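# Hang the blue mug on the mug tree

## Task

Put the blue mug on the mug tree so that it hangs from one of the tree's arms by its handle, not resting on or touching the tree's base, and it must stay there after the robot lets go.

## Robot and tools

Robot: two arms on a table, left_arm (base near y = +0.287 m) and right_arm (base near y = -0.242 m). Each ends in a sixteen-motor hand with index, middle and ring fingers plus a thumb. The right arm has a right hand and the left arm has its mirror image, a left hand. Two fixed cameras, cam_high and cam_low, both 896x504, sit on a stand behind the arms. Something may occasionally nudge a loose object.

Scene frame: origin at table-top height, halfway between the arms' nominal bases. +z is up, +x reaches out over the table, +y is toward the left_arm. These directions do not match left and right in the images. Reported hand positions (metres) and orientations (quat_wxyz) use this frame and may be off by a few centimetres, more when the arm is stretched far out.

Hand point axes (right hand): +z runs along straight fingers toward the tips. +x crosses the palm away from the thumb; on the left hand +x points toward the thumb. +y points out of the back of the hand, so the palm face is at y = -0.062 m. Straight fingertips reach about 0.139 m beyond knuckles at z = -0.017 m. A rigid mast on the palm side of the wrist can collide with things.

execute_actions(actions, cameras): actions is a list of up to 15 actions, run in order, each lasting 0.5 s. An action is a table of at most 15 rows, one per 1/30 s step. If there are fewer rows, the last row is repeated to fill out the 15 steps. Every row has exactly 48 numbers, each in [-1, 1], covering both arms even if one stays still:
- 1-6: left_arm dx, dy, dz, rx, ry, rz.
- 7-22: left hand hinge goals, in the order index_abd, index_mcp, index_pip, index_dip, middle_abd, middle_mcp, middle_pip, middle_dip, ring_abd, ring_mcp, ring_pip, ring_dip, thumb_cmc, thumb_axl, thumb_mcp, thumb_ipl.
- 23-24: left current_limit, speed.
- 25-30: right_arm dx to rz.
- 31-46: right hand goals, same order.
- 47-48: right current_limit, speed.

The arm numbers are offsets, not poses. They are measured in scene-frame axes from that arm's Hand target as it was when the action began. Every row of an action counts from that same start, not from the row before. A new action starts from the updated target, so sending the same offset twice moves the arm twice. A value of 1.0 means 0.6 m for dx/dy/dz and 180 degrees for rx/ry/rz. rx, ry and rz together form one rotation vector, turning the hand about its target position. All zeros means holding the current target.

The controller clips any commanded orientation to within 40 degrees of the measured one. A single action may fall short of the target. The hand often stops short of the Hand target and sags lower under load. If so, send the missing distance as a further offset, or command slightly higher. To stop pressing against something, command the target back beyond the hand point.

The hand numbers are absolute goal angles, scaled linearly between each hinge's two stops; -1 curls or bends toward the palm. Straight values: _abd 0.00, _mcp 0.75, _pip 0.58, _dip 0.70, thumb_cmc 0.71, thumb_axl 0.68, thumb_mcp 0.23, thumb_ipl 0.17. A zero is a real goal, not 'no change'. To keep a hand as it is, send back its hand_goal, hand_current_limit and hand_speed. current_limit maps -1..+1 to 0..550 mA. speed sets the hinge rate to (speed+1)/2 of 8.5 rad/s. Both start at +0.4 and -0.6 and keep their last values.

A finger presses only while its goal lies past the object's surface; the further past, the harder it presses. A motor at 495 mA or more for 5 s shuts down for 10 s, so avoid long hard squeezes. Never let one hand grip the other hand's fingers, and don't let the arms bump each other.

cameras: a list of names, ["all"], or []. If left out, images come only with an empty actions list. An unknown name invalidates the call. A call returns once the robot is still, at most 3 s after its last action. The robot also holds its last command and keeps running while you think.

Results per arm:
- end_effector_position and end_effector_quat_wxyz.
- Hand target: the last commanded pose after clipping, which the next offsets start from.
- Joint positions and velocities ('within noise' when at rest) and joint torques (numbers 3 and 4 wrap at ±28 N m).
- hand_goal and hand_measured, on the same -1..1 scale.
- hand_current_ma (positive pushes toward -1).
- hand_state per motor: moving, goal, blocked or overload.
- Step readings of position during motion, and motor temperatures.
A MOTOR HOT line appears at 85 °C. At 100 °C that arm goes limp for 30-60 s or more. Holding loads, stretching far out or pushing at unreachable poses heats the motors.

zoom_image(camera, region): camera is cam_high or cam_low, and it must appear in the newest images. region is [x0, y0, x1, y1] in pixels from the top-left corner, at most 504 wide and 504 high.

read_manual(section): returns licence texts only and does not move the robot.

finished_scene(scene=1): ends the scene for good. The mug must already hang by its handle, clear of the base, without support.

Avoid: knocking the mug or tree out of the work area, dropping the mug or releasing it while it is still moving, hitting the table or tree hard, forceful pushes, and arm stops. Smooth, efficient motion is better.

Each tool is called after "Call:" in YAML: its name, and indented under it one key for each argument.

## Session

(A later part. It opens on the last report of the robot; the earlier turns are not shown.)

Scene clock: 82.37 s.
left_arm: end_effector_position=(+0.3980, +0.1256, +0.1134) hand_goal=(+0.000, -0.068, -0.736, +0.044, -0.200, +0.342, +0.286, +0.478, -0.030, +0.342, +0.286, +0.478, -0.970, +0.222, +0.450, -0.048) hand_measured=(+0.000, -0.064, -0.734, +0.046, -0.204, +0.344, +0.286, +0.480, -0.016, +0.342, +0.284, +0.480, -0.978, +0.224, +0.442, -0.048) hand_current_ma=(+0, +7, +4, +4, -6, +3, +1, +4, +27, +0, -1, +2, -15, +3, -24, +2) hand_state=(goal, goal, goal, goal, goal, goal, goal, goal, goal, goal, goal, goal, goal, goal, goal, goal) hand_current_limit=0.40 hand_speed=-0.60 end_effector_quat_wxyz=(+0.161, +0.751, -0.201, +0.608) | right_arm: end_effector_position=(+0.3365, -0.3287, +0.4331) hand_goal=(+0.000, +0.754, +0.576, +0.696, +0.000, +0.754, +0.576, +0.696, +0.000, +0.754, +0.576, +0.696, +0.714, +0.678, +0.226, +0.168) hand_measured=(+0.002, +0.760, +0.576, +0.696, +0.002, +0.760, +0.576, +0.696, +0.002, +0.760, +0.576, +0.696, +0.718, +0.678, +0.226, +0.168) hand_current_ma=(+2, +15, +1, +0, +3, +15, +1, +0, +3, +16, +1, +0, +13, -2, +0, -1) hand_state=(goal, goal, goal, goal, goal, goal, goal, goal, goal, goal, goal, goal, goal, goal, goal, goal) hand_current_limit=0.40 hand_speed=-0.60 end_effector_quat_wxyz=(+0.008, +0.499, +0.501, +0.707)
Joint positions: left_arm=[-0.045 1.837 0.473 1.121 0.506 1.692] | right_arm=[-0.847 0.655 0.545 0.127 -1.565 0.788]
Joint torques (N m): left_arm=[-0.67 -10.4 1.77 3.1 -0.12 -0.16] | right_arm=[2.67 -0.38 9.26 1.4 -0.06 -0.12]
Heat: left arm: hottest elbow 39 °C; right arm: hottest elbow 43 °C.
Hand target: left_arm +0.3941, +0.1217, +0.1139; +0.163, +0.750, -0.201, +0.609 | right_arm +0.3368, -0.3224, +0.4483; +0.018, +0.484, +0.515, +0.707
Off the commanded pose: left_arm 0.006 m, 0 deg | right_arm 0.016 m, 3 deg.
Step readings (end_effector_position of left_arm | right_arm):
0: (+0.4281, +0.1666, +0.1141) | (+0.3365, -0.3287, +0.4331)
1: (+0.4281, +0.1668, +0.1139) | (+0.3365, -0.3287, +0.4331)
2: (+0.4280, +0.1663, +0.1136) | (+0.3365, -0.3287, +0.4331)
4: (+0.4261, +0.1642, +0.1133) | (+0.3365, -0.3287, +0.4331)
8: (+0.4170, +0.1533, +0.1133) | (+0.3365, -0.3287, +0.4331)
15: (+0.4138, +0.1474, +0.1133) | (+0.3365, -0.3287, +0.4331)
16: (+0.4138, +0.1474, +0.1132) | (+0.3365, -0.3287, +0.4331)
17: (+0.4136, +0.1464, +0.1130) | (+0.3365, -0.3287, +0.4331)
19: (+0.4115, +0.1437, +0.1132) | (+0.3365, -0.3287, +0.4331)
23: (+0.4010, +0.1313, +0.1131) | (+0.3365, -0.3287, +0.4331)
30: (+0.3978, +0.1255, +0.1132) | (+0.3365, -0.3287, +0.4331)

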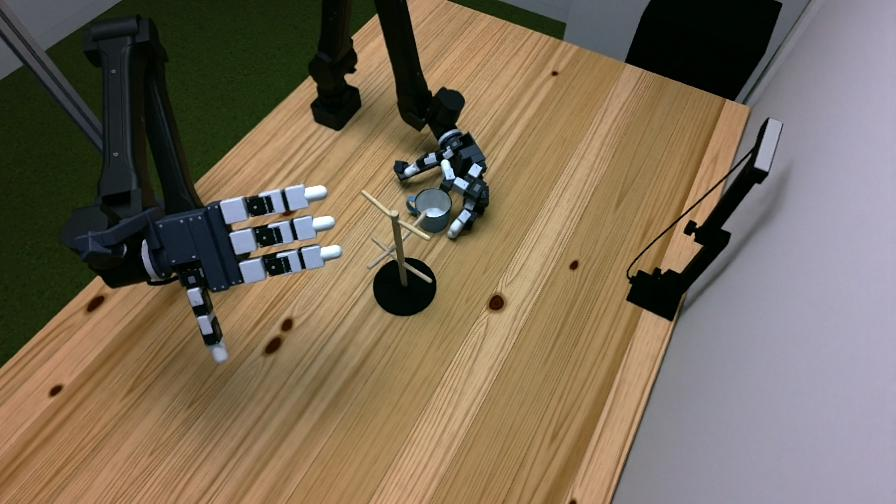

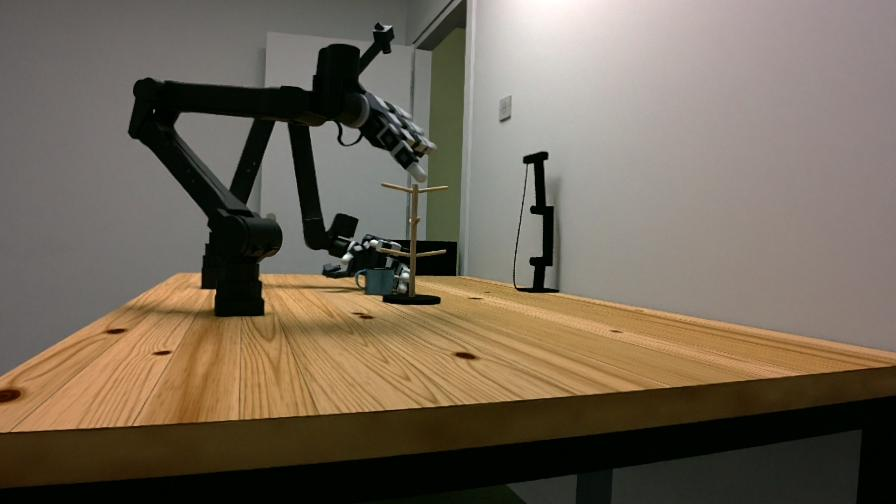

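Call:
execute_actions:
  actions:
    - [[0,0,0,0,0,0,0,-0.068,-0.737,0.043,-0.2,0.247,0.168,0.435,-0.03,0.247,0.168,0.435,-0.971,0.222,0.281,-0.189,0.4,-0.8,0,0,0,0,0,0,0,0.754,0.576,0.696,0,0.754,0.576,0.696,0,0.754,0.576,0.696,0.714,0.678,0.226,0.168,0.4,-0.6]]
  cameras: ["all"]

Call:
zoom_image:
  camera: "cam_high"
  region: [390, 140, 500, 250]

Call:
zoom_image:
  camera: "cam_low"
  region: [325, 230, 425, 300]

Scene clock: 84.27 s.
left_arm: end_effector_position=(+0.3976, +0.1261, +0.1125) hand_goal=(+0.000, -0.068, -0.736, +0.044, -0.200, +0.248, +0.168, +0.436, -0.030, +0.248, +0.168, +0.436, -0.970, +0.222, +0.282, -0.188) hand_measured=(+0.000, -0.064, -0.734, +0.046, -0.204, +0.254, +0.172, +0.438, -0.032, +0.274, +0.188, +0.440, -0.978, +0.224, +0.282, -0.186) hand_current_ma=(+0, +7, +4, +4, -6, +12, +9, +5, -2, +74, +49, +7, -15, +3, -1, +3) hand_state=(goal, goal, goal, goal, goal, goal, goal, goal, goal, blocked, goal, goal, goal, goal, goal, goal) hand_current_limit=0.40 hand_speed=-0.80 end_effector_quat_wxyz=(+0.160, +0.753, -0.199, +0.607) | right_arm: end_effector_position=(+0.3365, -0.3287, +0.4331) hand_goal=(+0.000, +0.754, +0.576, +0.696, +0.000, +0.754, +0.576, +0.696, +0.000, +0.754, +0.576, +0.696, +0.714, +0.678, +0.226, +0.168) hand_measured=(+0.002, +0.760, +0.576, +0.696, +0.002, +0.760, +0.576, +0.696, +0.002, +0.760, +0.576, +0.696, +0.718, +0.678, +0.226, +0.168) hand_current_ma=(+2, +15, +1, +0, +3, +15, +1, +0, +3, +16, +1, +0, +13, -2, +0, -1) hand_state=(goal, goal, goal, goal, goal, goal, goal, goal, goal, goal, goal, goal, goal, goal, goal, goal) hand_current_limit=0.40 hand_speed=-0.60 end_effector_quat_wxyz=(+0.008, +0.499, +0.501, +0.707)
Joint positions: left_arm=[-0.045 1.837 0.471 1.121 0.501 1.692] | right_arm=[-0.847 0.655 0.545 0.127 -1.565 0.788]
Joint torques (N m): left_arm=[-0.67 -10.29 1.91 3.08 0.04 -0.19] | right_arm=[1.55 0.26 9.61 1.48 -0.1 -0.19]
Heat: left arm: hottest elbow 38 °C; right arm: hottest elbow 44 °C.
Hand target: left_arm +0.3940, +0.1217, +0.1139; +0.163, +0.750, -0.201, +0.609 | right_arm +0.3368, -0.3224, +0.4483; +0.018, +0.484, +0.515, +0.707
Off the commanded pose: left_arm 0.006 m, 1 deg | right_arm 0.016 m, 3 deg.
Step readings (end_effector_position of left_arm | right_arm):
0: (+0.3980, +0.1256, +0.1134) | (+0.3365, -0.3287, +0.4331)
1: (+0.3981, +0.1256, +0.1134) | (+0.3365, -0.3287, +0.4331)
2: (+0.3983, +0.1257, +0.1133) | (+0.3365, -0.3287, +0.4331)
4: (+0.3980, +0.1259, +0.1130) | (+0.3365, -0.3287, +0.4331)
8: (+0.3976, +0.1261, +0.1125) | (+0.3365, -0.3287, +0.4331)
15: (+0.3976, +0.1261, +0.1125) | (+0.3365, -0.3287, +0.4331)

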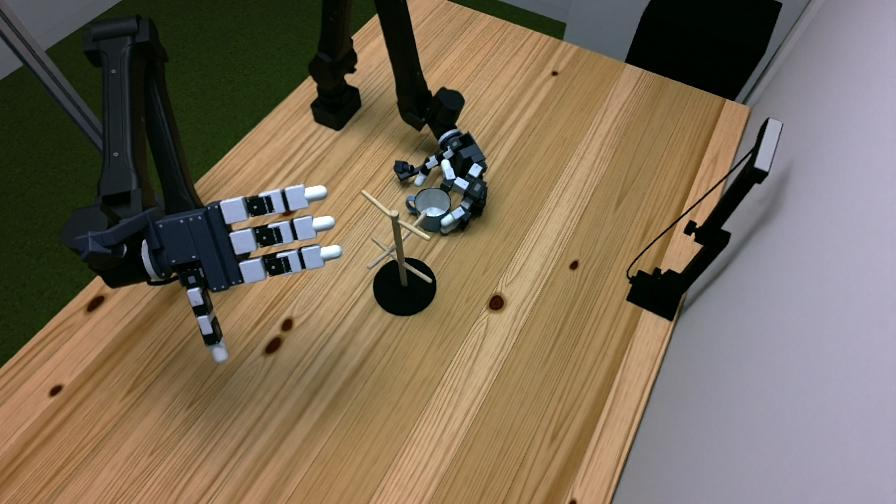

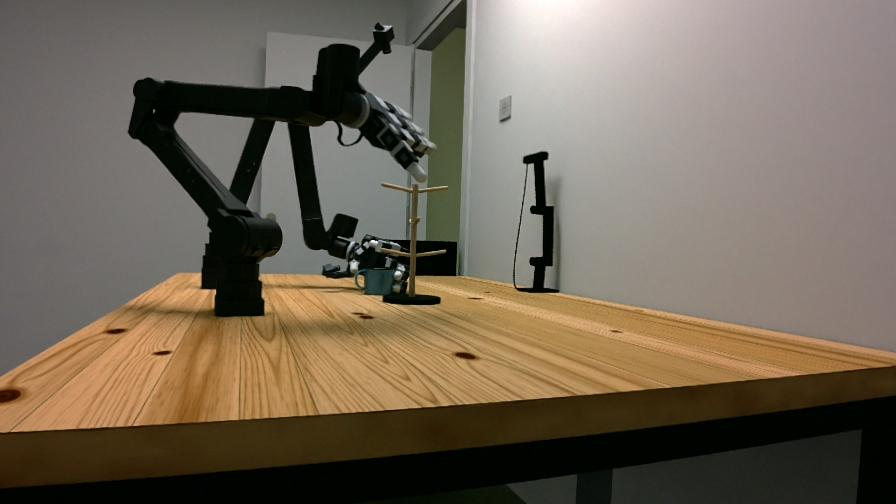

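Scaled by 4.582 from the camera's 896x504 image, which has a finer 1280x720 frame.

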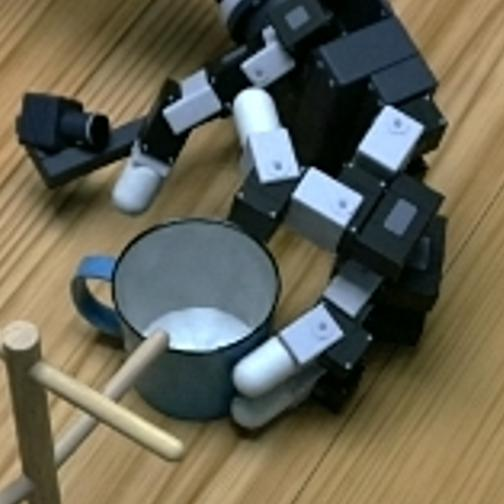

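Scaled by 5.040 from the camera's 896x504 image, which has a finer 1280x720 frame.

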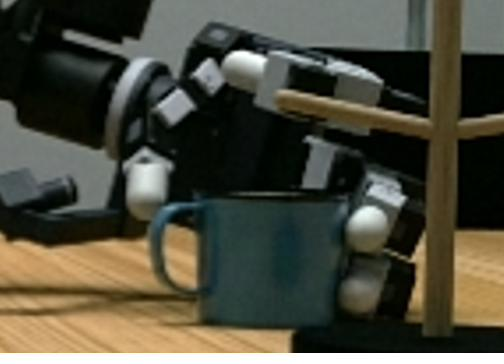

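Call:
execute_actions:
  actions:
    - [[0,0,0,0,0,0,0,-0.068,-0.737,0.043,-0.2,0.31,0.2,0.46,-0.03,0.32,0.22,0.46,-0.971,0.222,0.281,-0.189,0.4,-0.8,0,0,0,0,0,0,0,0.754,0.576,0.696,0,0.754,0.576,0.696,0,0.754,0.576,0.696,0.714,0.678,0.226,0.168,0.4,-0.6]]
    - [[-0.0105,-0.0175,0,0,0,0,0,-0.068,-0.737,0.043,-0.2,0.31,0.2,0.46,-0.03,0.32,0.22,0.46,-0.971,0.222,0.281,-0.189,0.4,-0.8,0,0,0,0,0,0,0,0.754,0.576,0.696,0,0.754,0.576,0.696,0,0.754,0.576,0.696,0.714,0.678,0.226,0.168,0.4,-0.6]]
  cameras: ["all"]

Call:
zoom_image:
  camera: "cam_high"
  region: [390, 140, 500, 250]

Call:
zoom_image:
  camera: "cam_low"
  region: [325, 230, 425, 300]

Scene clock: 87.10 s.
left_arm: end_effector_position=(+0.3921, +0.1158, +0.1119) hand_goal=(+0.000, -0.068, -0.736, +0.044, -0.200, +0.310, +0.200, +0.460, -0.030, +0.320, +0.220, +0.460, -0.970, +0.222, +0.282, -0.188) hand_measured=(+0.000, -0.064, -0.734, +0.046, -0.204, +0.310, +0.198, +0.458, -0.020, +0.318, +0.218, +0.458, -0.978, +0.224, +0.282, -0.186) hand_current_ma=(+0, +7, +4, +4, -6, -1, -2, -4, +18, -3, -4, -4, -15, +3, -2, +3) hand_state=(goal, goal, goal, goal, goal, goal, goal, goal, goal, goal, goal, goal, goal, goal, goal, goal) hand_current_limit=0.40 hand_speed=-0.80 end_effector_quat_wxyz=(+0.160, +0.752, -0.200, +0.607) | right_arm: end_effector_position=(+0.3365, -0.3287, +0.4331) hand_goal=(+0.000, +0.754, +0.576, +0.696, +0.000, +0.754, +0.576, +0.696, +0.000, +0.754, +0.576, +0.696, +0.714, +0.678, +0.226, +0.168) hand_measured=(+0.002, +0.760, +0.576, +0.696, +0.002, +0.760, +0.576, +0.696, +0.002, +0.760, +0.576, +0.696, +0.718, +0.678, +0.226, +0.168) hand_current_ma=(+2, +15, +1, +0, +3, +15, +1, +0, +3, +16, +1, +0, +13, -2, +0, -1) hand_state=(goal, goal, goal, goal, goal, goal, goal, goal, goal, goal, goal, goal, goal, goal, goal, goal) hand_current_limit=0.40 hand_speed=-0.60 end_effector_quat_wxyz=(+0.008, +0.499, +0.501, +0.707)
Joint positions: left_arm=[-0.076 1.836 0.457 1.138 0.473 1.684] | right_arm=[-0.847 0.655 0.545 0.127 -1.565 0.788]
Joint torques (N m): left_arm=[-0.91 -10.34 1.65 3.07 -0.11 -0.16] | right_arm=[2.14 -0.15 9.42 1.44 -0.16 -0.13]
Heat: left arm: hottest elbow 38 °C; right arm: hottest elbow 44 °C.
Hand target: left_arm +0.3877, +0.1113, +0.1137; +0.163, +0.750, -0.201, +0.608 | right_arm +0.3368, -0.3224, +0.4483; +0.018, +0.484, +0.515, +0.707
Off the commanded pose: left_arm 0.007 m, 0 deg | right_arm 0.016 m, 3 deg.
Step readings (end_effector_position of left_arm | right_arm):
0: (+0.3976, +0.1261, +0.1125) | (+0.3365, -0.3287, +0.4331)
1: (+0.3976, +0.1261, +0.1125) | (+0.3365, -0.3287, +0.4331)
2: (+0.3976, +0.1261, +0.1125) | (+0.3365, -0.3287, +0.4331)
4: (+0.3975, +0.1261, +0.1124) | (+0.3365, -0.3287, +0.4331)
8: (+0.3973, +0.1261, +0.1123) | (+0.3365, -0.3287, +0.4331)
15: (+0.3973, +0.1261, +0.1123) | (+0.3365, -0.3287, +0.4331)
16: (+0.3973, +0.1261, +0.1123) | (+0.3365, -0.3287, +0.4331)
17: (+0.3973, +0.1257, +0.1122) | (+0.3365, -0.3287, +0.4331)
19: (+0.3969, +0.1244, +0.1119) | (+0.3365, -0.3287, +0.4331)
23: (+0.3934, +0.1184, +0.1119) | (+0.3365, -0.3287, +0.4331)
30: (+0.3921, +0.1158, +0.1119) | (+0.3365, -0.3287, +0.4331)

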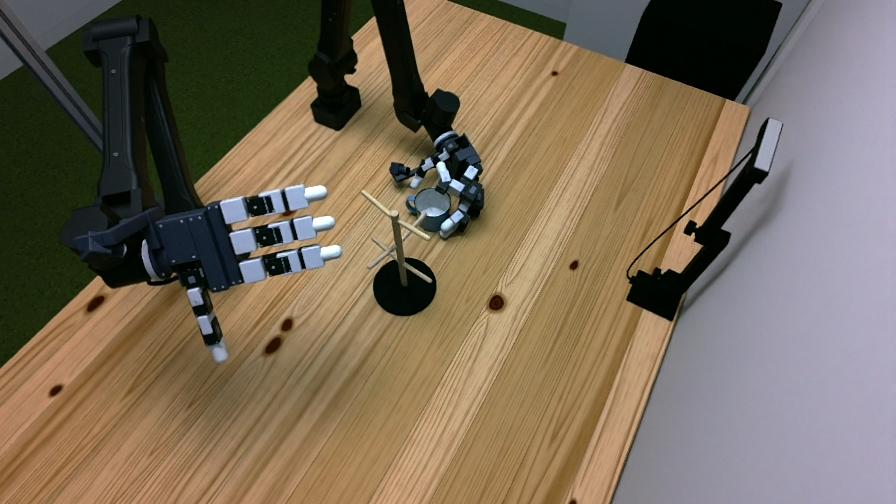

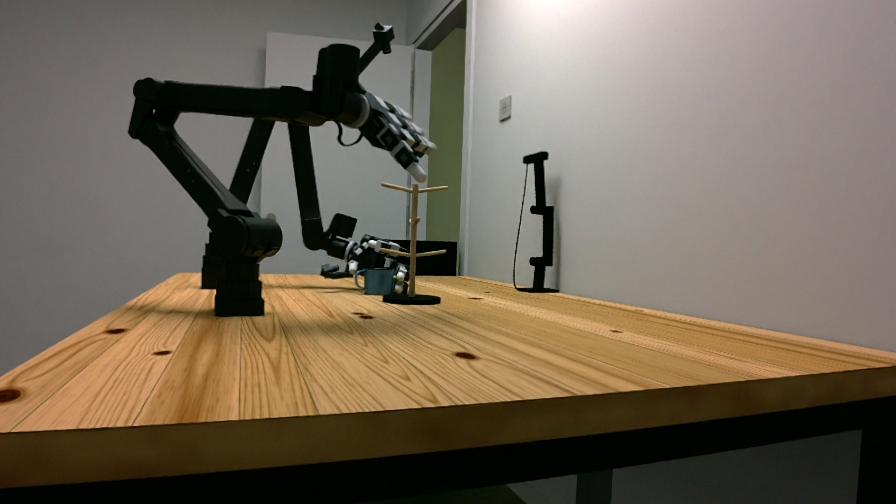

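Scaled by 4.582 from the camera's 896x504 image, which has a finer 1280x720 frame.

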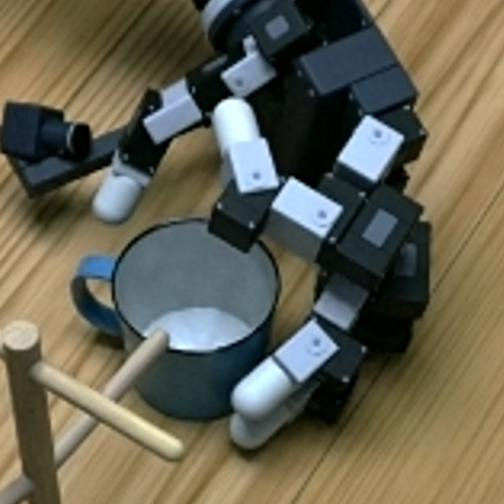

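Scaled by 5.040 from the camera's 896x504 image, which has a finer 1280x720 frame.

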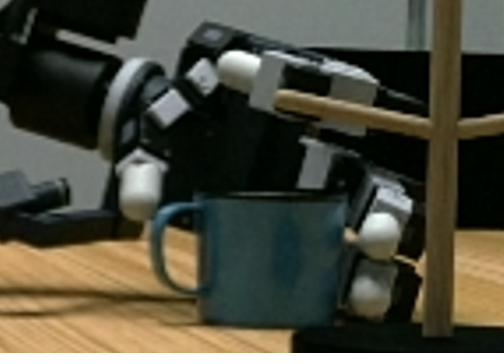

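Call:
execute_actions:
  actions:
    - [[0.028,-0.0072,-0.007,0,0,0,0,-0.068,-0.737,0.043,-0.2,0.31,0.2,0.46,-0.03,0.32,0.22,0.46,-0.971,0.222,0.281,-0.189,0.4,-0.8,0,0,0,0,0,0,0,0.754,0.576,0.696,0,0.754,0.576,0.696,0,0.754,0.576,0.696,0.714,0.678,0.226,0.168,0.4,-0.6]]
  cameras: ["all"]

Call:
zoom_image:
  camera: "cam_high"
  region: [390, 140, 500, 250]

Call:
zoom_image:
  camera: "cam_low"
  region: [325, 230, 425, 300]

Scene clock: 92.17 s.
left_arm: end_effector_position=(+0.3984, +0.1120, +0.1132) hand_goal=(+0.000, -0.068, -0.736, +0.044, -0.200, +0.310, +0.200, +0.460, -0.030, +0.320, +0.220, +0.460, -0.970, +0.222, +0.282, -0.188) hand_measured=(+0.000, -0.064, -0.734, +0.046, -0.204, +0.310, +0.198, +0.458, -0.030, +0.318, +0.218, +0.458, -0.978, +0.224, +0.282, -0.186) hand_current_ma=(+0, +7, +4, +4, -6, -1, -2, -4, +0, -3, -4, -4, -15, +3, -2, +3) hand_state=(goal, goal, goal, goal, goal, goal, goal, goal, goal, goal, goal, goal, goal, goal, goal, goal) hand_current_limit=0.40 hand_speed=-0.80 end_effector_quat_wxyz=(+0.159, +0.750, -0.201, +0.610) | right_arm: end_effector_position=(+0.3365, -0.3287, +0.4331) hand_goal=(+0.000, +0.754, +0.576, +0.696, +0.000, +0.754, +0.576, +0.696, +0.000, +0.754, +0.576, +0.696, +0.714, +0.678, +0.226, +0.168) hand_measured=(+0.002, +0.760, +0.576, +0.696, +0.002, +0.760, +0.576, +0.696, +0.002, +0.760, +0.576, +0.696, +0.718, +0.678, +0.226, +0.168) hand_current_ma=(+2, +15, +1, +0, +3, +15, +1, +0, +3, +16, +1, +0, +13, -2, +0, -1) hand_state=(goal, goal, goal, goal, goal, goal, goal, goal, goal, goal, goal, goal, goal, goal, goal, goal) hand_current_limit=0.40 hand_speed=-0.60 end_effector_quat_wxyz=(+0.008, +0.499, +0.501, +0.707)
Joint positions: left_arm=[-0.087 1.843 0.474 1.138 0.462 1.682] | right_arm=[-0.847 0.655 0.545 0.127 -1.565 0.788]
Joint torques (N m): left_arm=[-0.67 -9.11 3.81 2.45 -0.09 -0.2] | right_arm=[1.79 1.2 9.69 1.24 -0.09 -0.2]
Heat: left arm: hottest elbow 37 °C; right arm: hottest elbow 44 °C.
Hand target: left_arm +0.4046, +0.1070, +0.1096; +0.163, +0.750, -0.201, +0.609 | right_arm +0.3368, -0.3224, +0.4483; +0.018, +0.484, +0.515, +0.707
Off the commanded pose: left_arm 0.009 m, 0 deg | right_arm 0.016 m, 3 deg.
Step readings (end_effector_position of left_arm | right_arm):
0: (+0.3921, +0.1158, +0.1120) | (+0.3365, -0.3287, +0.4331)
1: (+0.3921, +0.1156, +0.1120) | (+0.3365, -0.3287, +0.4331)
2: (+0.3922, +0.1156, +0.1119) | (+0.3365, -0.3287, +0.4331)
4: (+0.3928, +0.1151, +0.1121) | (+0.3365, -0.3287, +0.4331)
8: (+0.3958, +0.1129, +0.1132) | (+0.3365, -0.3287, +0.4331)
15: (+0.3984, +0.1120, +0.1132) | (+0.3365, -0.3287, +0.4331)

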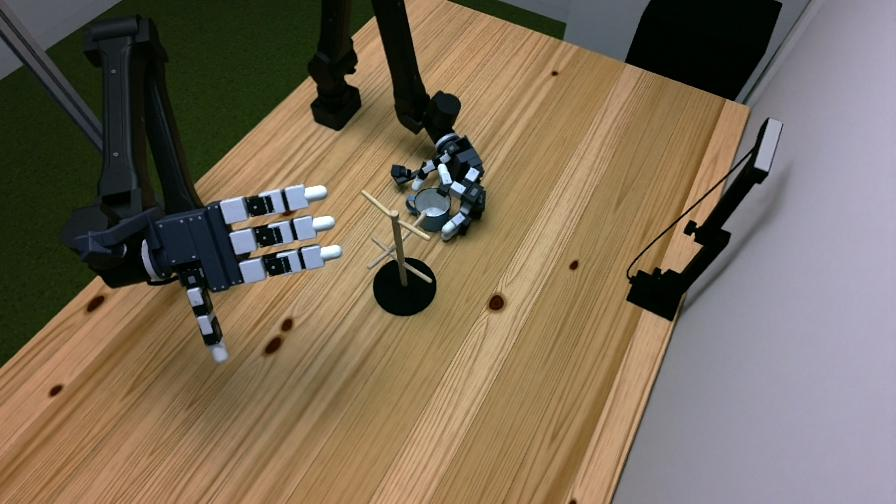

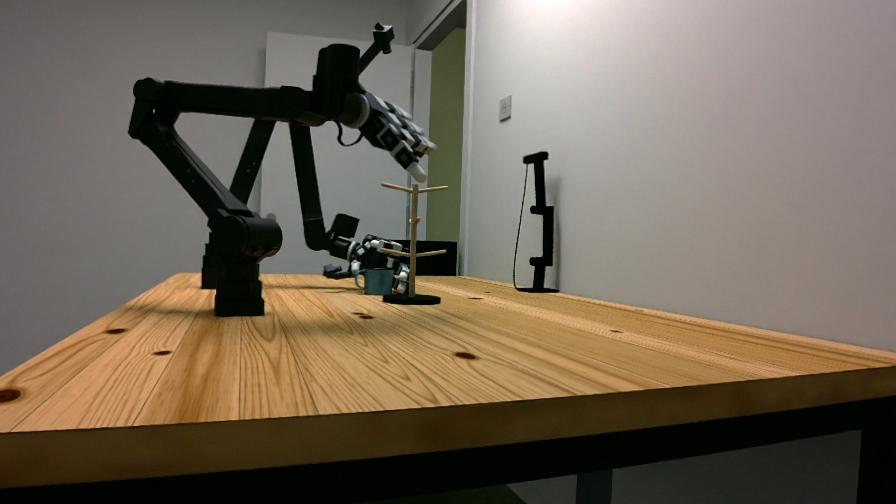

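Scaled by 4.582 from the camera's 896x504 image, which has a finer 1280x720 frame.

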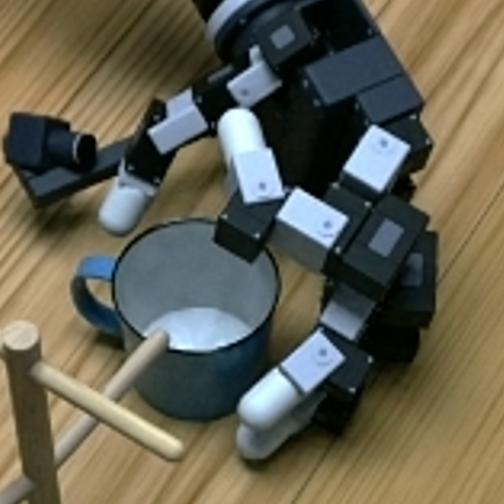

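Scaled by 5.040 from the camera's 896x504 image, which has a finer 1280x720 frame.

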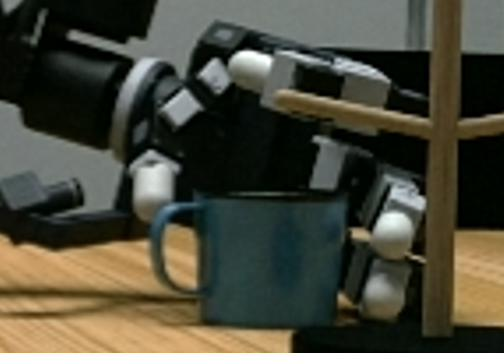

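Call:
execute_actions:
  actions:
    - [[0,0,0,0,0,0,0,-0.068,-0.737,0.043,-0.2,0.2,0.14,0.41,-0.03,0.21,0.15,0.42,-0.971,0.222,0.19,-0.22,0.4,-0.8,0,0,0,0,0,0,0,0.754,0.576,0.696,0,0.754,0.576,0.696,0,0.754,0.576,0.696,0.714,0.678,0.226,0.168,0.4,-0.6]]
  cameras: ["all"]

Call:
zoom_image:
  camera: "cam_high"
  region: [390, 140, 500, 250]

Call:
zoom_image:
  camera: "cam_low"
  region: [325, 230, 425, 300]

Scene clock: 93.57 s.
left_arm: end_effector_position=(+0.3992, +0.1123, +0.1125) hand_goal=(+0.000, -0.068, -0.736, +0.044, -0.200, +0.200, +0.140, +0.410, -0.030, +0.210, +0.150, +0.420, -0.970, +0.222, +0.190, -0.220) hand_measured=(+0.000, -0.064, -0.734, +0.046, -0.204, +0.210, +0.144, +0.414, -0.032, +0.232, +0.156, +0.424, -0.978, +0.222, +0.192, -0.218) hand_current_ma=(+0, +7, +4, +4, -6, +26, +8, +6, -1, +59, +13, +5, -15, +1, +2, +4) hand_state=(goal, goal, goal, goal, goal, goal, goal, goal, goal, blocked, goal, goal, goal, goal, goal, goal) hand_current_limit=0.40 hand_speed=-0.80 end_effector_quat_wxyz=(+0.158, +0.750, -0.200, +0.610) | right_arm: end_effector_position=(+0.3365, -0.3287, +0.4331) hand_goal=(+0.000, +0.754, +0.576, +0.696, +0.000, +0.754, +0.576, +0.696, +0.000, +0.754, +0.576, +0.696, +0.714, +0.678, +0.226, +0.168) hand_measured=(+0.002, +0.760, +0.576, +0.696, +0.002, +0.760, +0.576, +0.696, +0.002, +0.760, +0.576, +0.696, +0.718, +0.678, +0.226, +0.168) hand_current_ma=(+2, +15, +1, +0, +3, +15, +1, +0, +3, +16, +1, +0, +13, -2, +0, -1) hand_state=(goal, goal, goal, goal, goal, goal, goal, goal, goal, goal, goal, goal, goal, goal, goal, goal) hand_current_limit=0.40 hand_speed=-0.60 end_effector_quat_wxyz=(+0.008, +0.499, +0.501, +0.707)
Joint positions: left_arm=[-0.087 1.845 0.475 1.138 0.46 1.682] | right_arm=[-0.847 0.655 0.545 0.127 -1.565 0.788]
Joint torques (N m): left_arm=[-0.79 -9.23 3.75 2.45 0 -0.21] | right_arm=[1.2 0.85 9.55 1.36 -0.15 -0.18]
Heat: left arm: hottest elbow 37 °C; right arm: hottest elbow 44 °C.
Hand target: left_arm +0.4046, +0.1070, +0.1095; +0.163, +0.750, -0.201, +0.608 | right_arm +0.3368, -0.3224, +0.4483; +0.018, +0.484, +0.515, +0.707
Off the commanded pose: left_arm 0.008 m, 1 deg | right_arm 0.016 m, 3 deg.
Step readings (end_effector_position of left_arm | right_arm):
0: (+0.3984, +0.1120, +0.1132) | (+0.3365, -0.3287, +0.4331)
1: (+0.3984, +0.1120, +0.1132) | (+0.3365, -0.3287, +0.4331)
2: (+0.3986, +0.1121, +0.1131) | (+0.3365, -0.3287, +0.4331)
4: (+0.3985, +0.1121, +0.1130) | (+0.3365, -0.3287, +0.4331)
8: (+0.3992, +0.1123, +0.1125) | (+0.3365, -0.3287, +0.4331)
15: (+0.3992, +0.1123, +0.1125) | (+0.3365, -0.3287, +0.4331)

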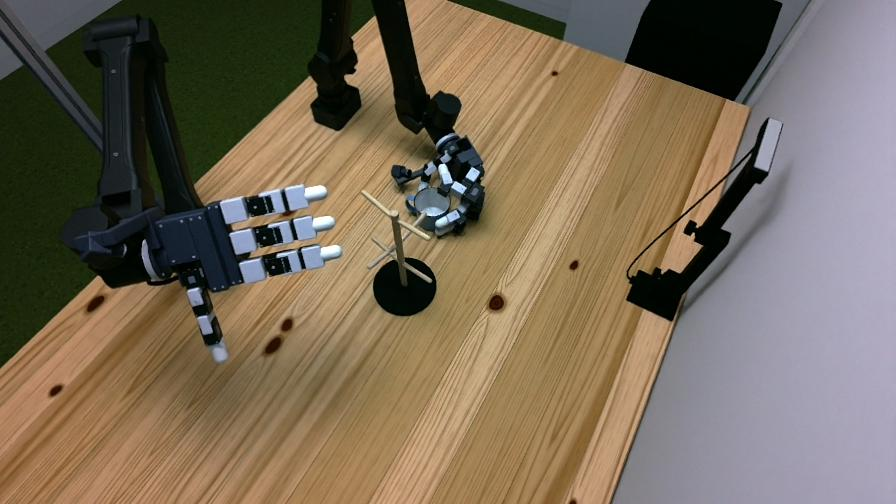

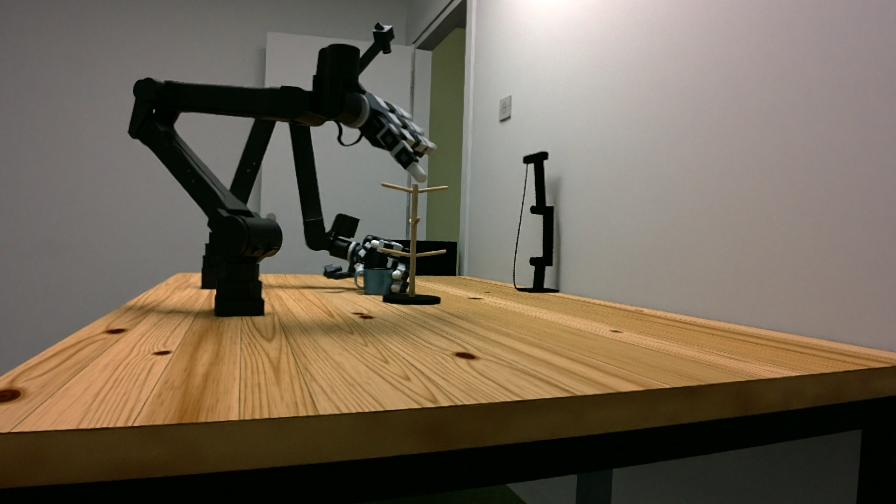

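Scaled by 4.582 from the camera's 896x504 image, which has a finer 1280x720 frame.

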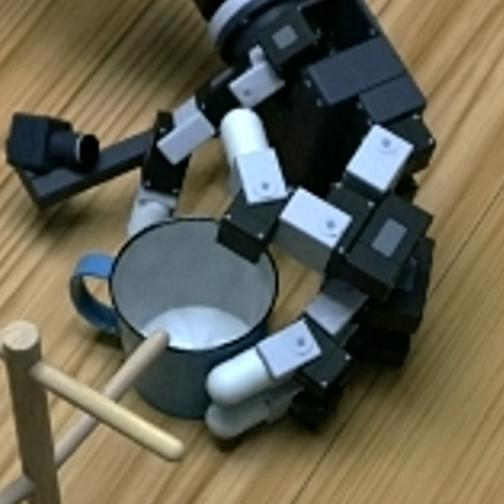

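Scaled by 5.040 from the camera's 896x504 image, which has a finer 1280x720 frame.

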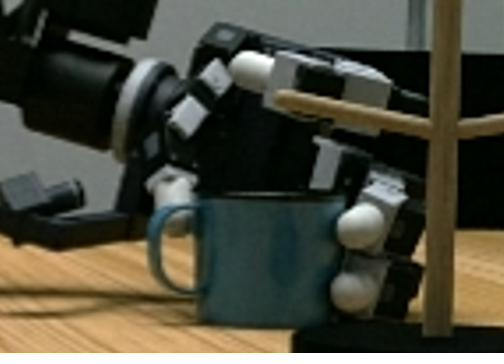

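Call:
execute_actions:
  actions:
    - [[0,0,0,0,0,0,0,-0.068,-0.737,0.043,-0.2,0.17,0.12,0.4,-0.03,0.19,0.13,0.41,-0.971,0.222,0.11,-0.25,0.4,-0.85,0,0,0,0,0,0,0,0.754,0.576,0.696,0,0.754,0.576,0.696,0,0.754,0.576,0.696,0.714,0.678,0.226,0.168,0.4,-0.6]]
    - [[0,0,0,0,0,0,0,-0.068,-0.737,0.043,-0.2,0.14,0.11,0.39,-0.03,0.16,0.12,0.4,-0.971,0.222,0.045,-0.286,0.4,-0.85,0,0,0,0,0,0,0,0.754,0.576,0.696,0,0.754,0.576,0.696,0,0.754,0.576,0.696,0.714,0.678,0.226,0.168,0.4,-0.6]]
  cameras: ["all"]

Call:
zoom_image:
  camera: "cam_high"
  region: [390, 140, 500, 250]

Call:
zoom_image:
  camera: "cam_low"
  region: [325, 230, 425, 300]

Scene clock: 95.43 s.
left_arm: end_effector_position=(+0.3992, +0.1123, +0.1125) hand_goal=(+0.000, -0.068, -0.736, +0.044, -0.200, +0.140, +0.110, +0.390, -0.030, +0.160, +0.120, +0.400, -0.970, +0.222, +0.046, -0.286) hand_measured=(+0.000, -0.064, -0.734, +0.046, -0.202, +0.206, +0.138, +0.404, -0.032, +0.230, +0.152, +0.416, -0.970, +0.212, +0.186, -0.234) hand_current_ma=(+0, +7, +4, +4, -3, +243, +78, +33, -1, +257, +95, +42, -1, -25, +385, +239) hand_state=(goal, goal, goal, goal, goal, blocked, blocked, goal, goal, blocked, blocked, goal, goal, goal, blocked, blocked) hand_current_limit=0.40 hand_speed=-0.85 end_effector_quat_wxyz=(+0.158, +0.750, -0.200, +0.610) | right_arm: end_effector_position=(+0.3365, -0.3287, +0.4331) hand_goal=(+0.000, +0.754, +0.576, +0.696, +0.000, +0.754, +0.576, +0.696, +0.000, +0.754, +0.576, +0.696, +0.714, +0.678, +0.226, +0.168) hand_measured=(+0.002, +0.760, +0.576, +0.696, +0.002, +0.760, +0.576, +0.696, +0.002, +0.760, +0.576, +0.696, +0.718, +0.678, +0.226, +0.168) hand_current_ma=(+2, +15, +1, +0, +3, +15, +1, +0, +3, +16, +1, +0, +13, -2, +0, -1) hand_state=(goal, goal, goal, goal, goal, goal, goal, goal, goal, goal, goal, goal, goal, goal, goal, goal) hand_current_limit=0.40 hand_speed=-0.60 end_effector_quat_wxyz=(+0.008, +0.499, +0.501, +0.707)
Joint positions: left_arm=[-0.087 1.845 0.475 1.138 0.46 1.682] | right_arm=[-0.847 0.655 0.545 0.127 -1.565 0.788]
Joint torques (N m): left_arm=[-0.62 -9.17 3.71 2.47 0.01 -0.19] | right_arm=[1.96 -0.26 9.28 1.54 -0.12 -0.12]
Heat: left arm: hottest elbow 37 °C; right arm: hottest elbow 44 °C.
Hand target: left_arm +0.4046, +0.1070, +0.1096; +0.163, +0.750, -0.201, +0.609 | right_arm +0.3368, -0.3224, +0.4483; +0.018, +0.484, +0.515, +0.707
Off the commanded pose: left_arm 0.008 m, 1 deg | right_arm 0.016 m, 3 deg.
Step readings (end_effector_position of left_arm | right_arm):
0: (+0.3992, +0.1123, +0.1125) | (+0.3365, -0.3287, +0.4331)
1: (+0.3992, +0.1123, +0.1125) | (+0.3365, -0.3287, +0.4331)
2: (+0.3992, +0.1123, +0.1125) | (+0.3365, -0.3287, +0.4331)
4: (+0.3992, +0.1123, +0.1125) | (+0.3365, -0.3287, +0.4331)
8: (+0.3992, +0.1123, +0.1125) | (+0.3365, -0.3287, +0.4331)
15: (+0.3992, +0.1123, +0.1125) | (+0.3365, -0.3287, +0.4331)
16: (+0.3992, +0.1123, +0.1125) | (+0.3365, -0.3287, +0.4331)
17: (+0.3992, +0.1123, +0.1125) | (+0.3365, -0.3287, +0.4331)
19: (+0.3992, +0.1123, +0.1125) | (+0.3365, -0.3287, +0.4331)
23: (+0.3992, +0.1123, +0.1125) | (+0.3365, -0.3287, +0.4331)
30: (+0.3992, +0.1123, +0.1125) | (+0.3365, -0.3287, +0.4331)

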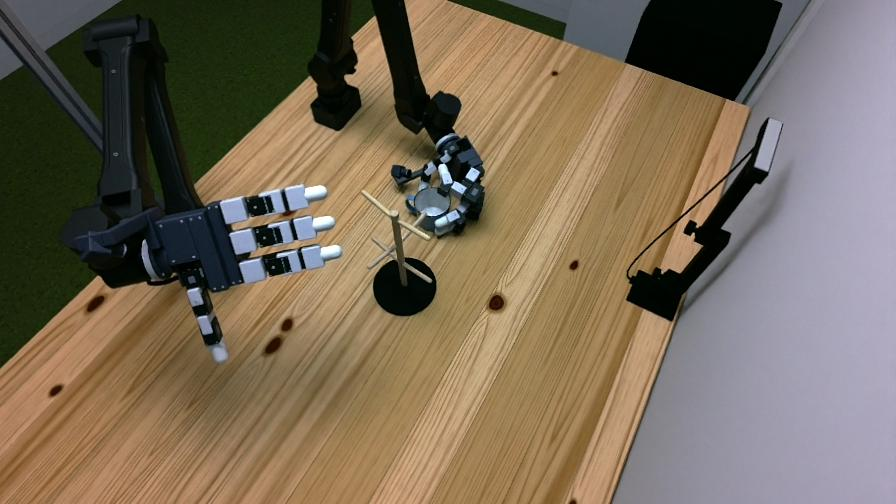

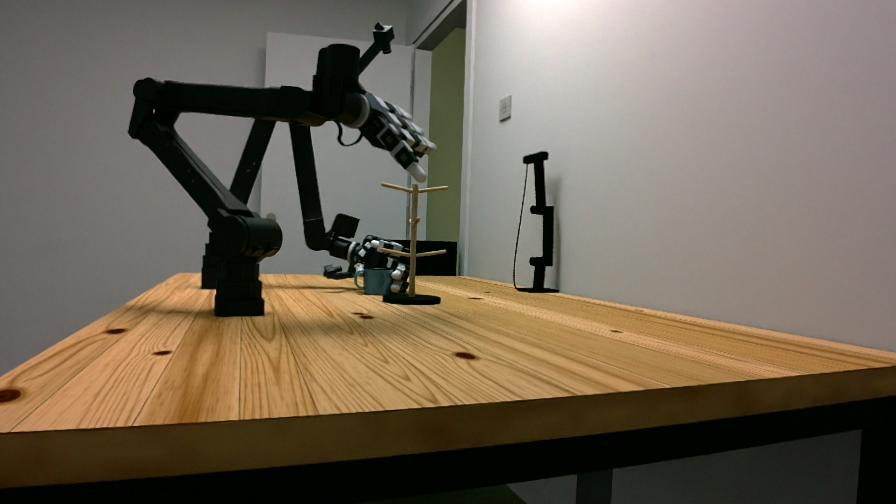

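Scaled by 4.582 from the camera's 896x504 image, which has a finer 1280x720 frame.

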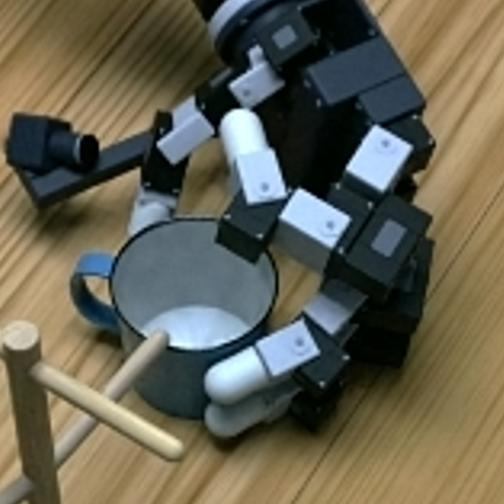

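Scaled by 5.040 from the camera's 896x504 image, which has a finer 1280x720 frame.

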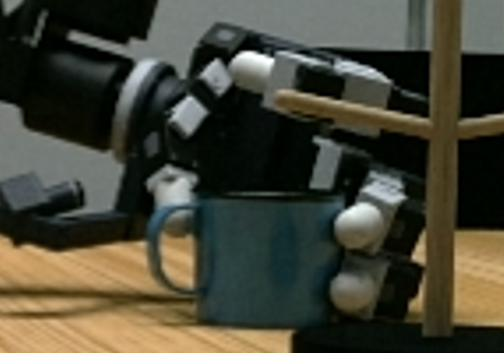

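Call:
execute_actions:
  actions:
    - [[-0.009,0.0088,0.06,0,0,0,0,-0.068,-0.737,0.043,-0.2,0.14,0.11,0.39,-0.03,0.16,0.12,0.4,-0.971,0.222,0.045,-0.286,0.4,-0.85,0,0,0,0,0,0,0,0.754,0.576,0.696,0,0.754,0.576,0.696,0,0.754,0.576,0.696,0.714,0.678,0.226,0.168,0.4,-0.6]]
    - [[0,0,0.06,0,0,0,0,-0.068,-0.737,0.043,-0.2,0.14,0.11,0.39,-0.03,0.16,0.12,0.4,-0.971,0.222,0.045,-0.286,0.4,-0.85,0,0,0,0,0,0,0,0.754,0.576,0.696,0,0.754,0.576,0.696,0,0.754,0.576,0.696,0.714,0.678,0.226,0.168,0.4,-0.6]]
  cameras: ["all"]

Call:
zoom_image:
  camera: "cam_high"
  region: [380, 120, 500, 240]

Call:
zoom_image:
  camera: "cam_low"
  region: [320, 210, 440, 300]

Scene clock: 97.50 s.
left_arm: end_effector_position=(+0.3952, +0.1118, +0.1752) hand_goal=(+0.000, -0.068, -0.736, +0.044, -0.200, +0.140, +0.110, +0.390, -0.030, +0.160, +0.120, +0.400, -0.970, +0.222, +0.046, -0.286) hand_measured=(+0.000, -0.064, -0.734, +0.046, -0.200, +0.206, +0.138, +0.404, -0.034, +0.228, +0.152, +0.416, -0.982, +0.210, +0.186, -0.242) hand_current_ma=(+0, +7, +4, +4, +0, +243, +78, +33, -6, +255, +95, +40, -31, -39, +385, +194) hand_state=(goal, goal, goal, goal, goal, blocked, blocked, goal, goal, blocked, blocked, goal, goal, goal, blocked, blocked) hand_current_limit=0.40 hand_speed=-0.85 end_effector_quat_wxyz=(+0.161, +0.753, -0.201, +0.605) | right_arm: end_effector_position=(+0.3365, -0.3287, +0.4331) hand_goal=(+0.000, +0.754, +0.576, +0.696, +0.000, +0.754, +0.576, +0.696, +0.000, +0.754, +0.576, +0.696, +0.714, +0.678, +0.226, +0.168) hand_measured=(+0.002, +0.760, +0.576, +0.696, +0.002, +0.760, +0.576, +0.696, +0.002, +0.760, +0.576, +0.696, +0.718, +0.678, +0.226, +0.168) hand_current_ma=(+2, +15, +1, +0, +3, +15, +1, +0, +3, +16, +1, +0, +13, -2, +0, -1) hand_state=(goal, goal, goal, goal, goal, goal, goal, goal, goal, goal, goal, goal, goal, goal, goal, goal) hand_current_limit=0.40 hand_speed=-0.60 end_effector_quat_wxyz=(+0.008, +0.499, +0.501, +0.707)
Joint positions: left_arm=[-0.087 1.578 0.471 0.864 0.466 1.682] | right_arm=[-0.847 0.655 0.545 0.127 -1.565 0.788]
Joint torques (N m): left_arm=[0.09 -9.82 5 2.06 0.34 -0.18] | right_arm=[1.32 0.79 9.62 1.47 -0.05 -0.21]
Motor temperatures (°C): left_arm=[30 30 36 30 29 30] | right_arm=[35 30 44 34 29 26]
Heat: left arm: hottest elbow 36 °C; right arm: hottest elbow 44 °C.
Hand target: left_arm +0.3991, +0.1122, +0.1816; +0.163, +0.750, -0.201, +0.608 | right_arm +0.3368, -0.3224, +0.4483; +0.018, +0.484, +0.515, +0.707
Off the commanded pose: left_arm 0.008 m, 1 deg | right_arm 0.016 m, 3 deg.
Step readings (end_effector_position of left_arm | right_arm):
0: (+0.3992, +0.1123, +0.1125) | (+0.3365, -0.3287, +0.4331)
1: (+0.3992, +0.1123, +0.1125) | (+0.3365, -0.3287, +0.4331)
2: (+0.3992, +0.1123, +0.1125) | (+0.3365, -0.3287, +0.4331)
4: (+0.3991, +0.1123, +0.1148) | (+0.3365, -0.3287, +0.4331)
8: (+0.3992, +0.1119, +0.1312) | (+0.3365, -0.3287, +0.4331)
15: (+0.3994, +0.1117, +0.1433) | (+0.3365, -0.3287, +0.4331)
16: (+0.3992, +0.1116, +0.1426) | (+0.3365, -0.3287, +0.4331)
17: (+0.3990, +0.1116, +0.1420) | (+0.3365, -0.3287, +0.4331)
19: (+0.3978, +0.1117, +0.1446) | (+0.3365, -0.3287, +0.4331)
23: (+0.3968, +0.1117, +0.1657) | (+0.3365, -0.3287, +0.4331)
30: (+0.3955, +0.1117, +0.1768) | (+0.3365, -0.3287, +0.4331)

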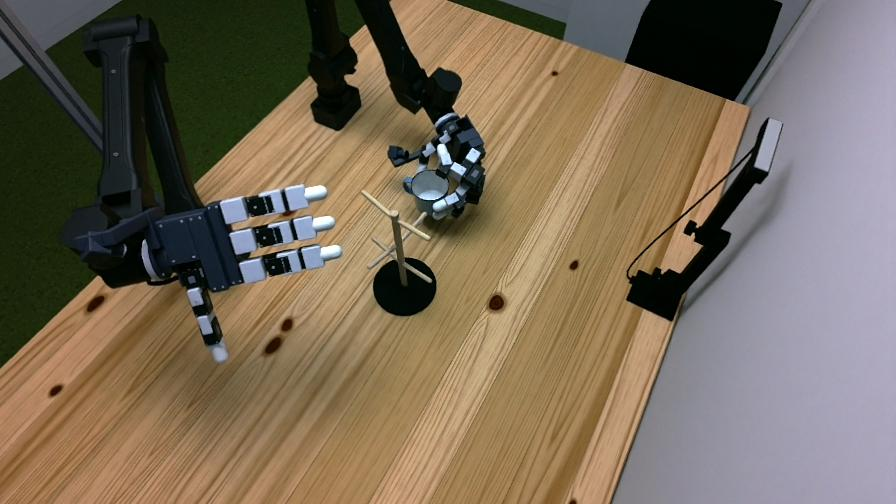

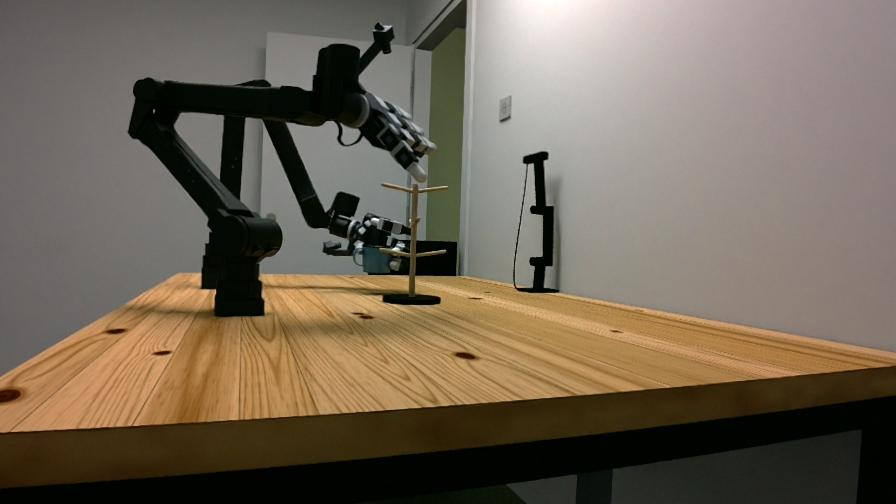

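Scaled by 4.200 from the camera's 896x504 image, which has a finer 1280x720 frame.

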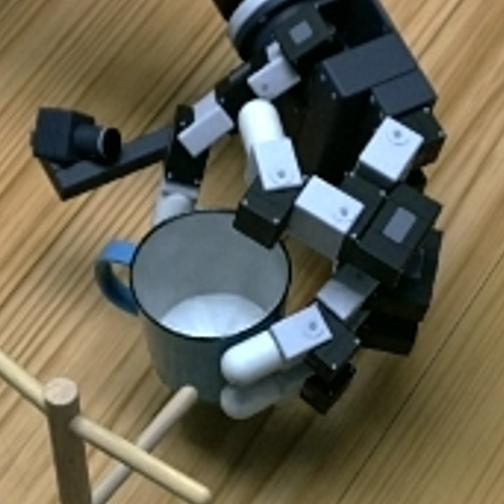

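Scaled by 4.200 from the camera's 896x504 image, which has a finer 1280x720 frame.

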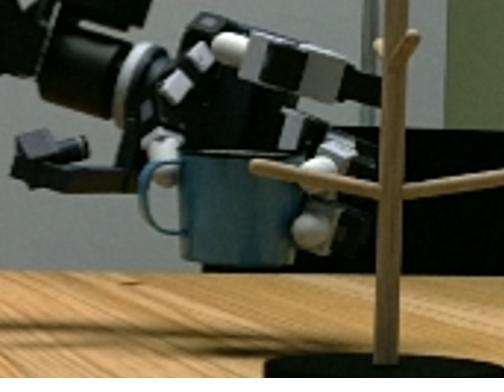

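Call:
zoom_image:
  camera: "cam_high"
  region: [398, 165, 458, 225]

Scaled by 8.400 from the camera's 896x504 image, which has a finer 1280x720 frame.

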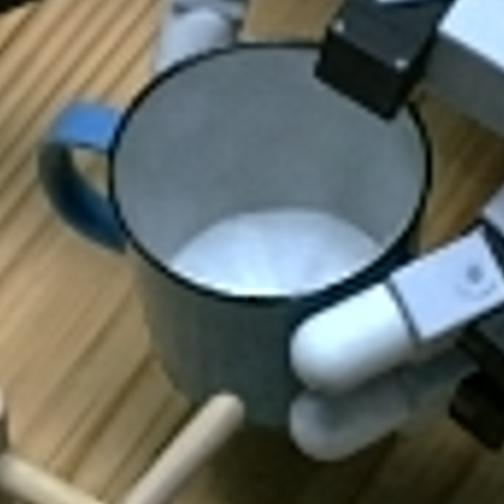

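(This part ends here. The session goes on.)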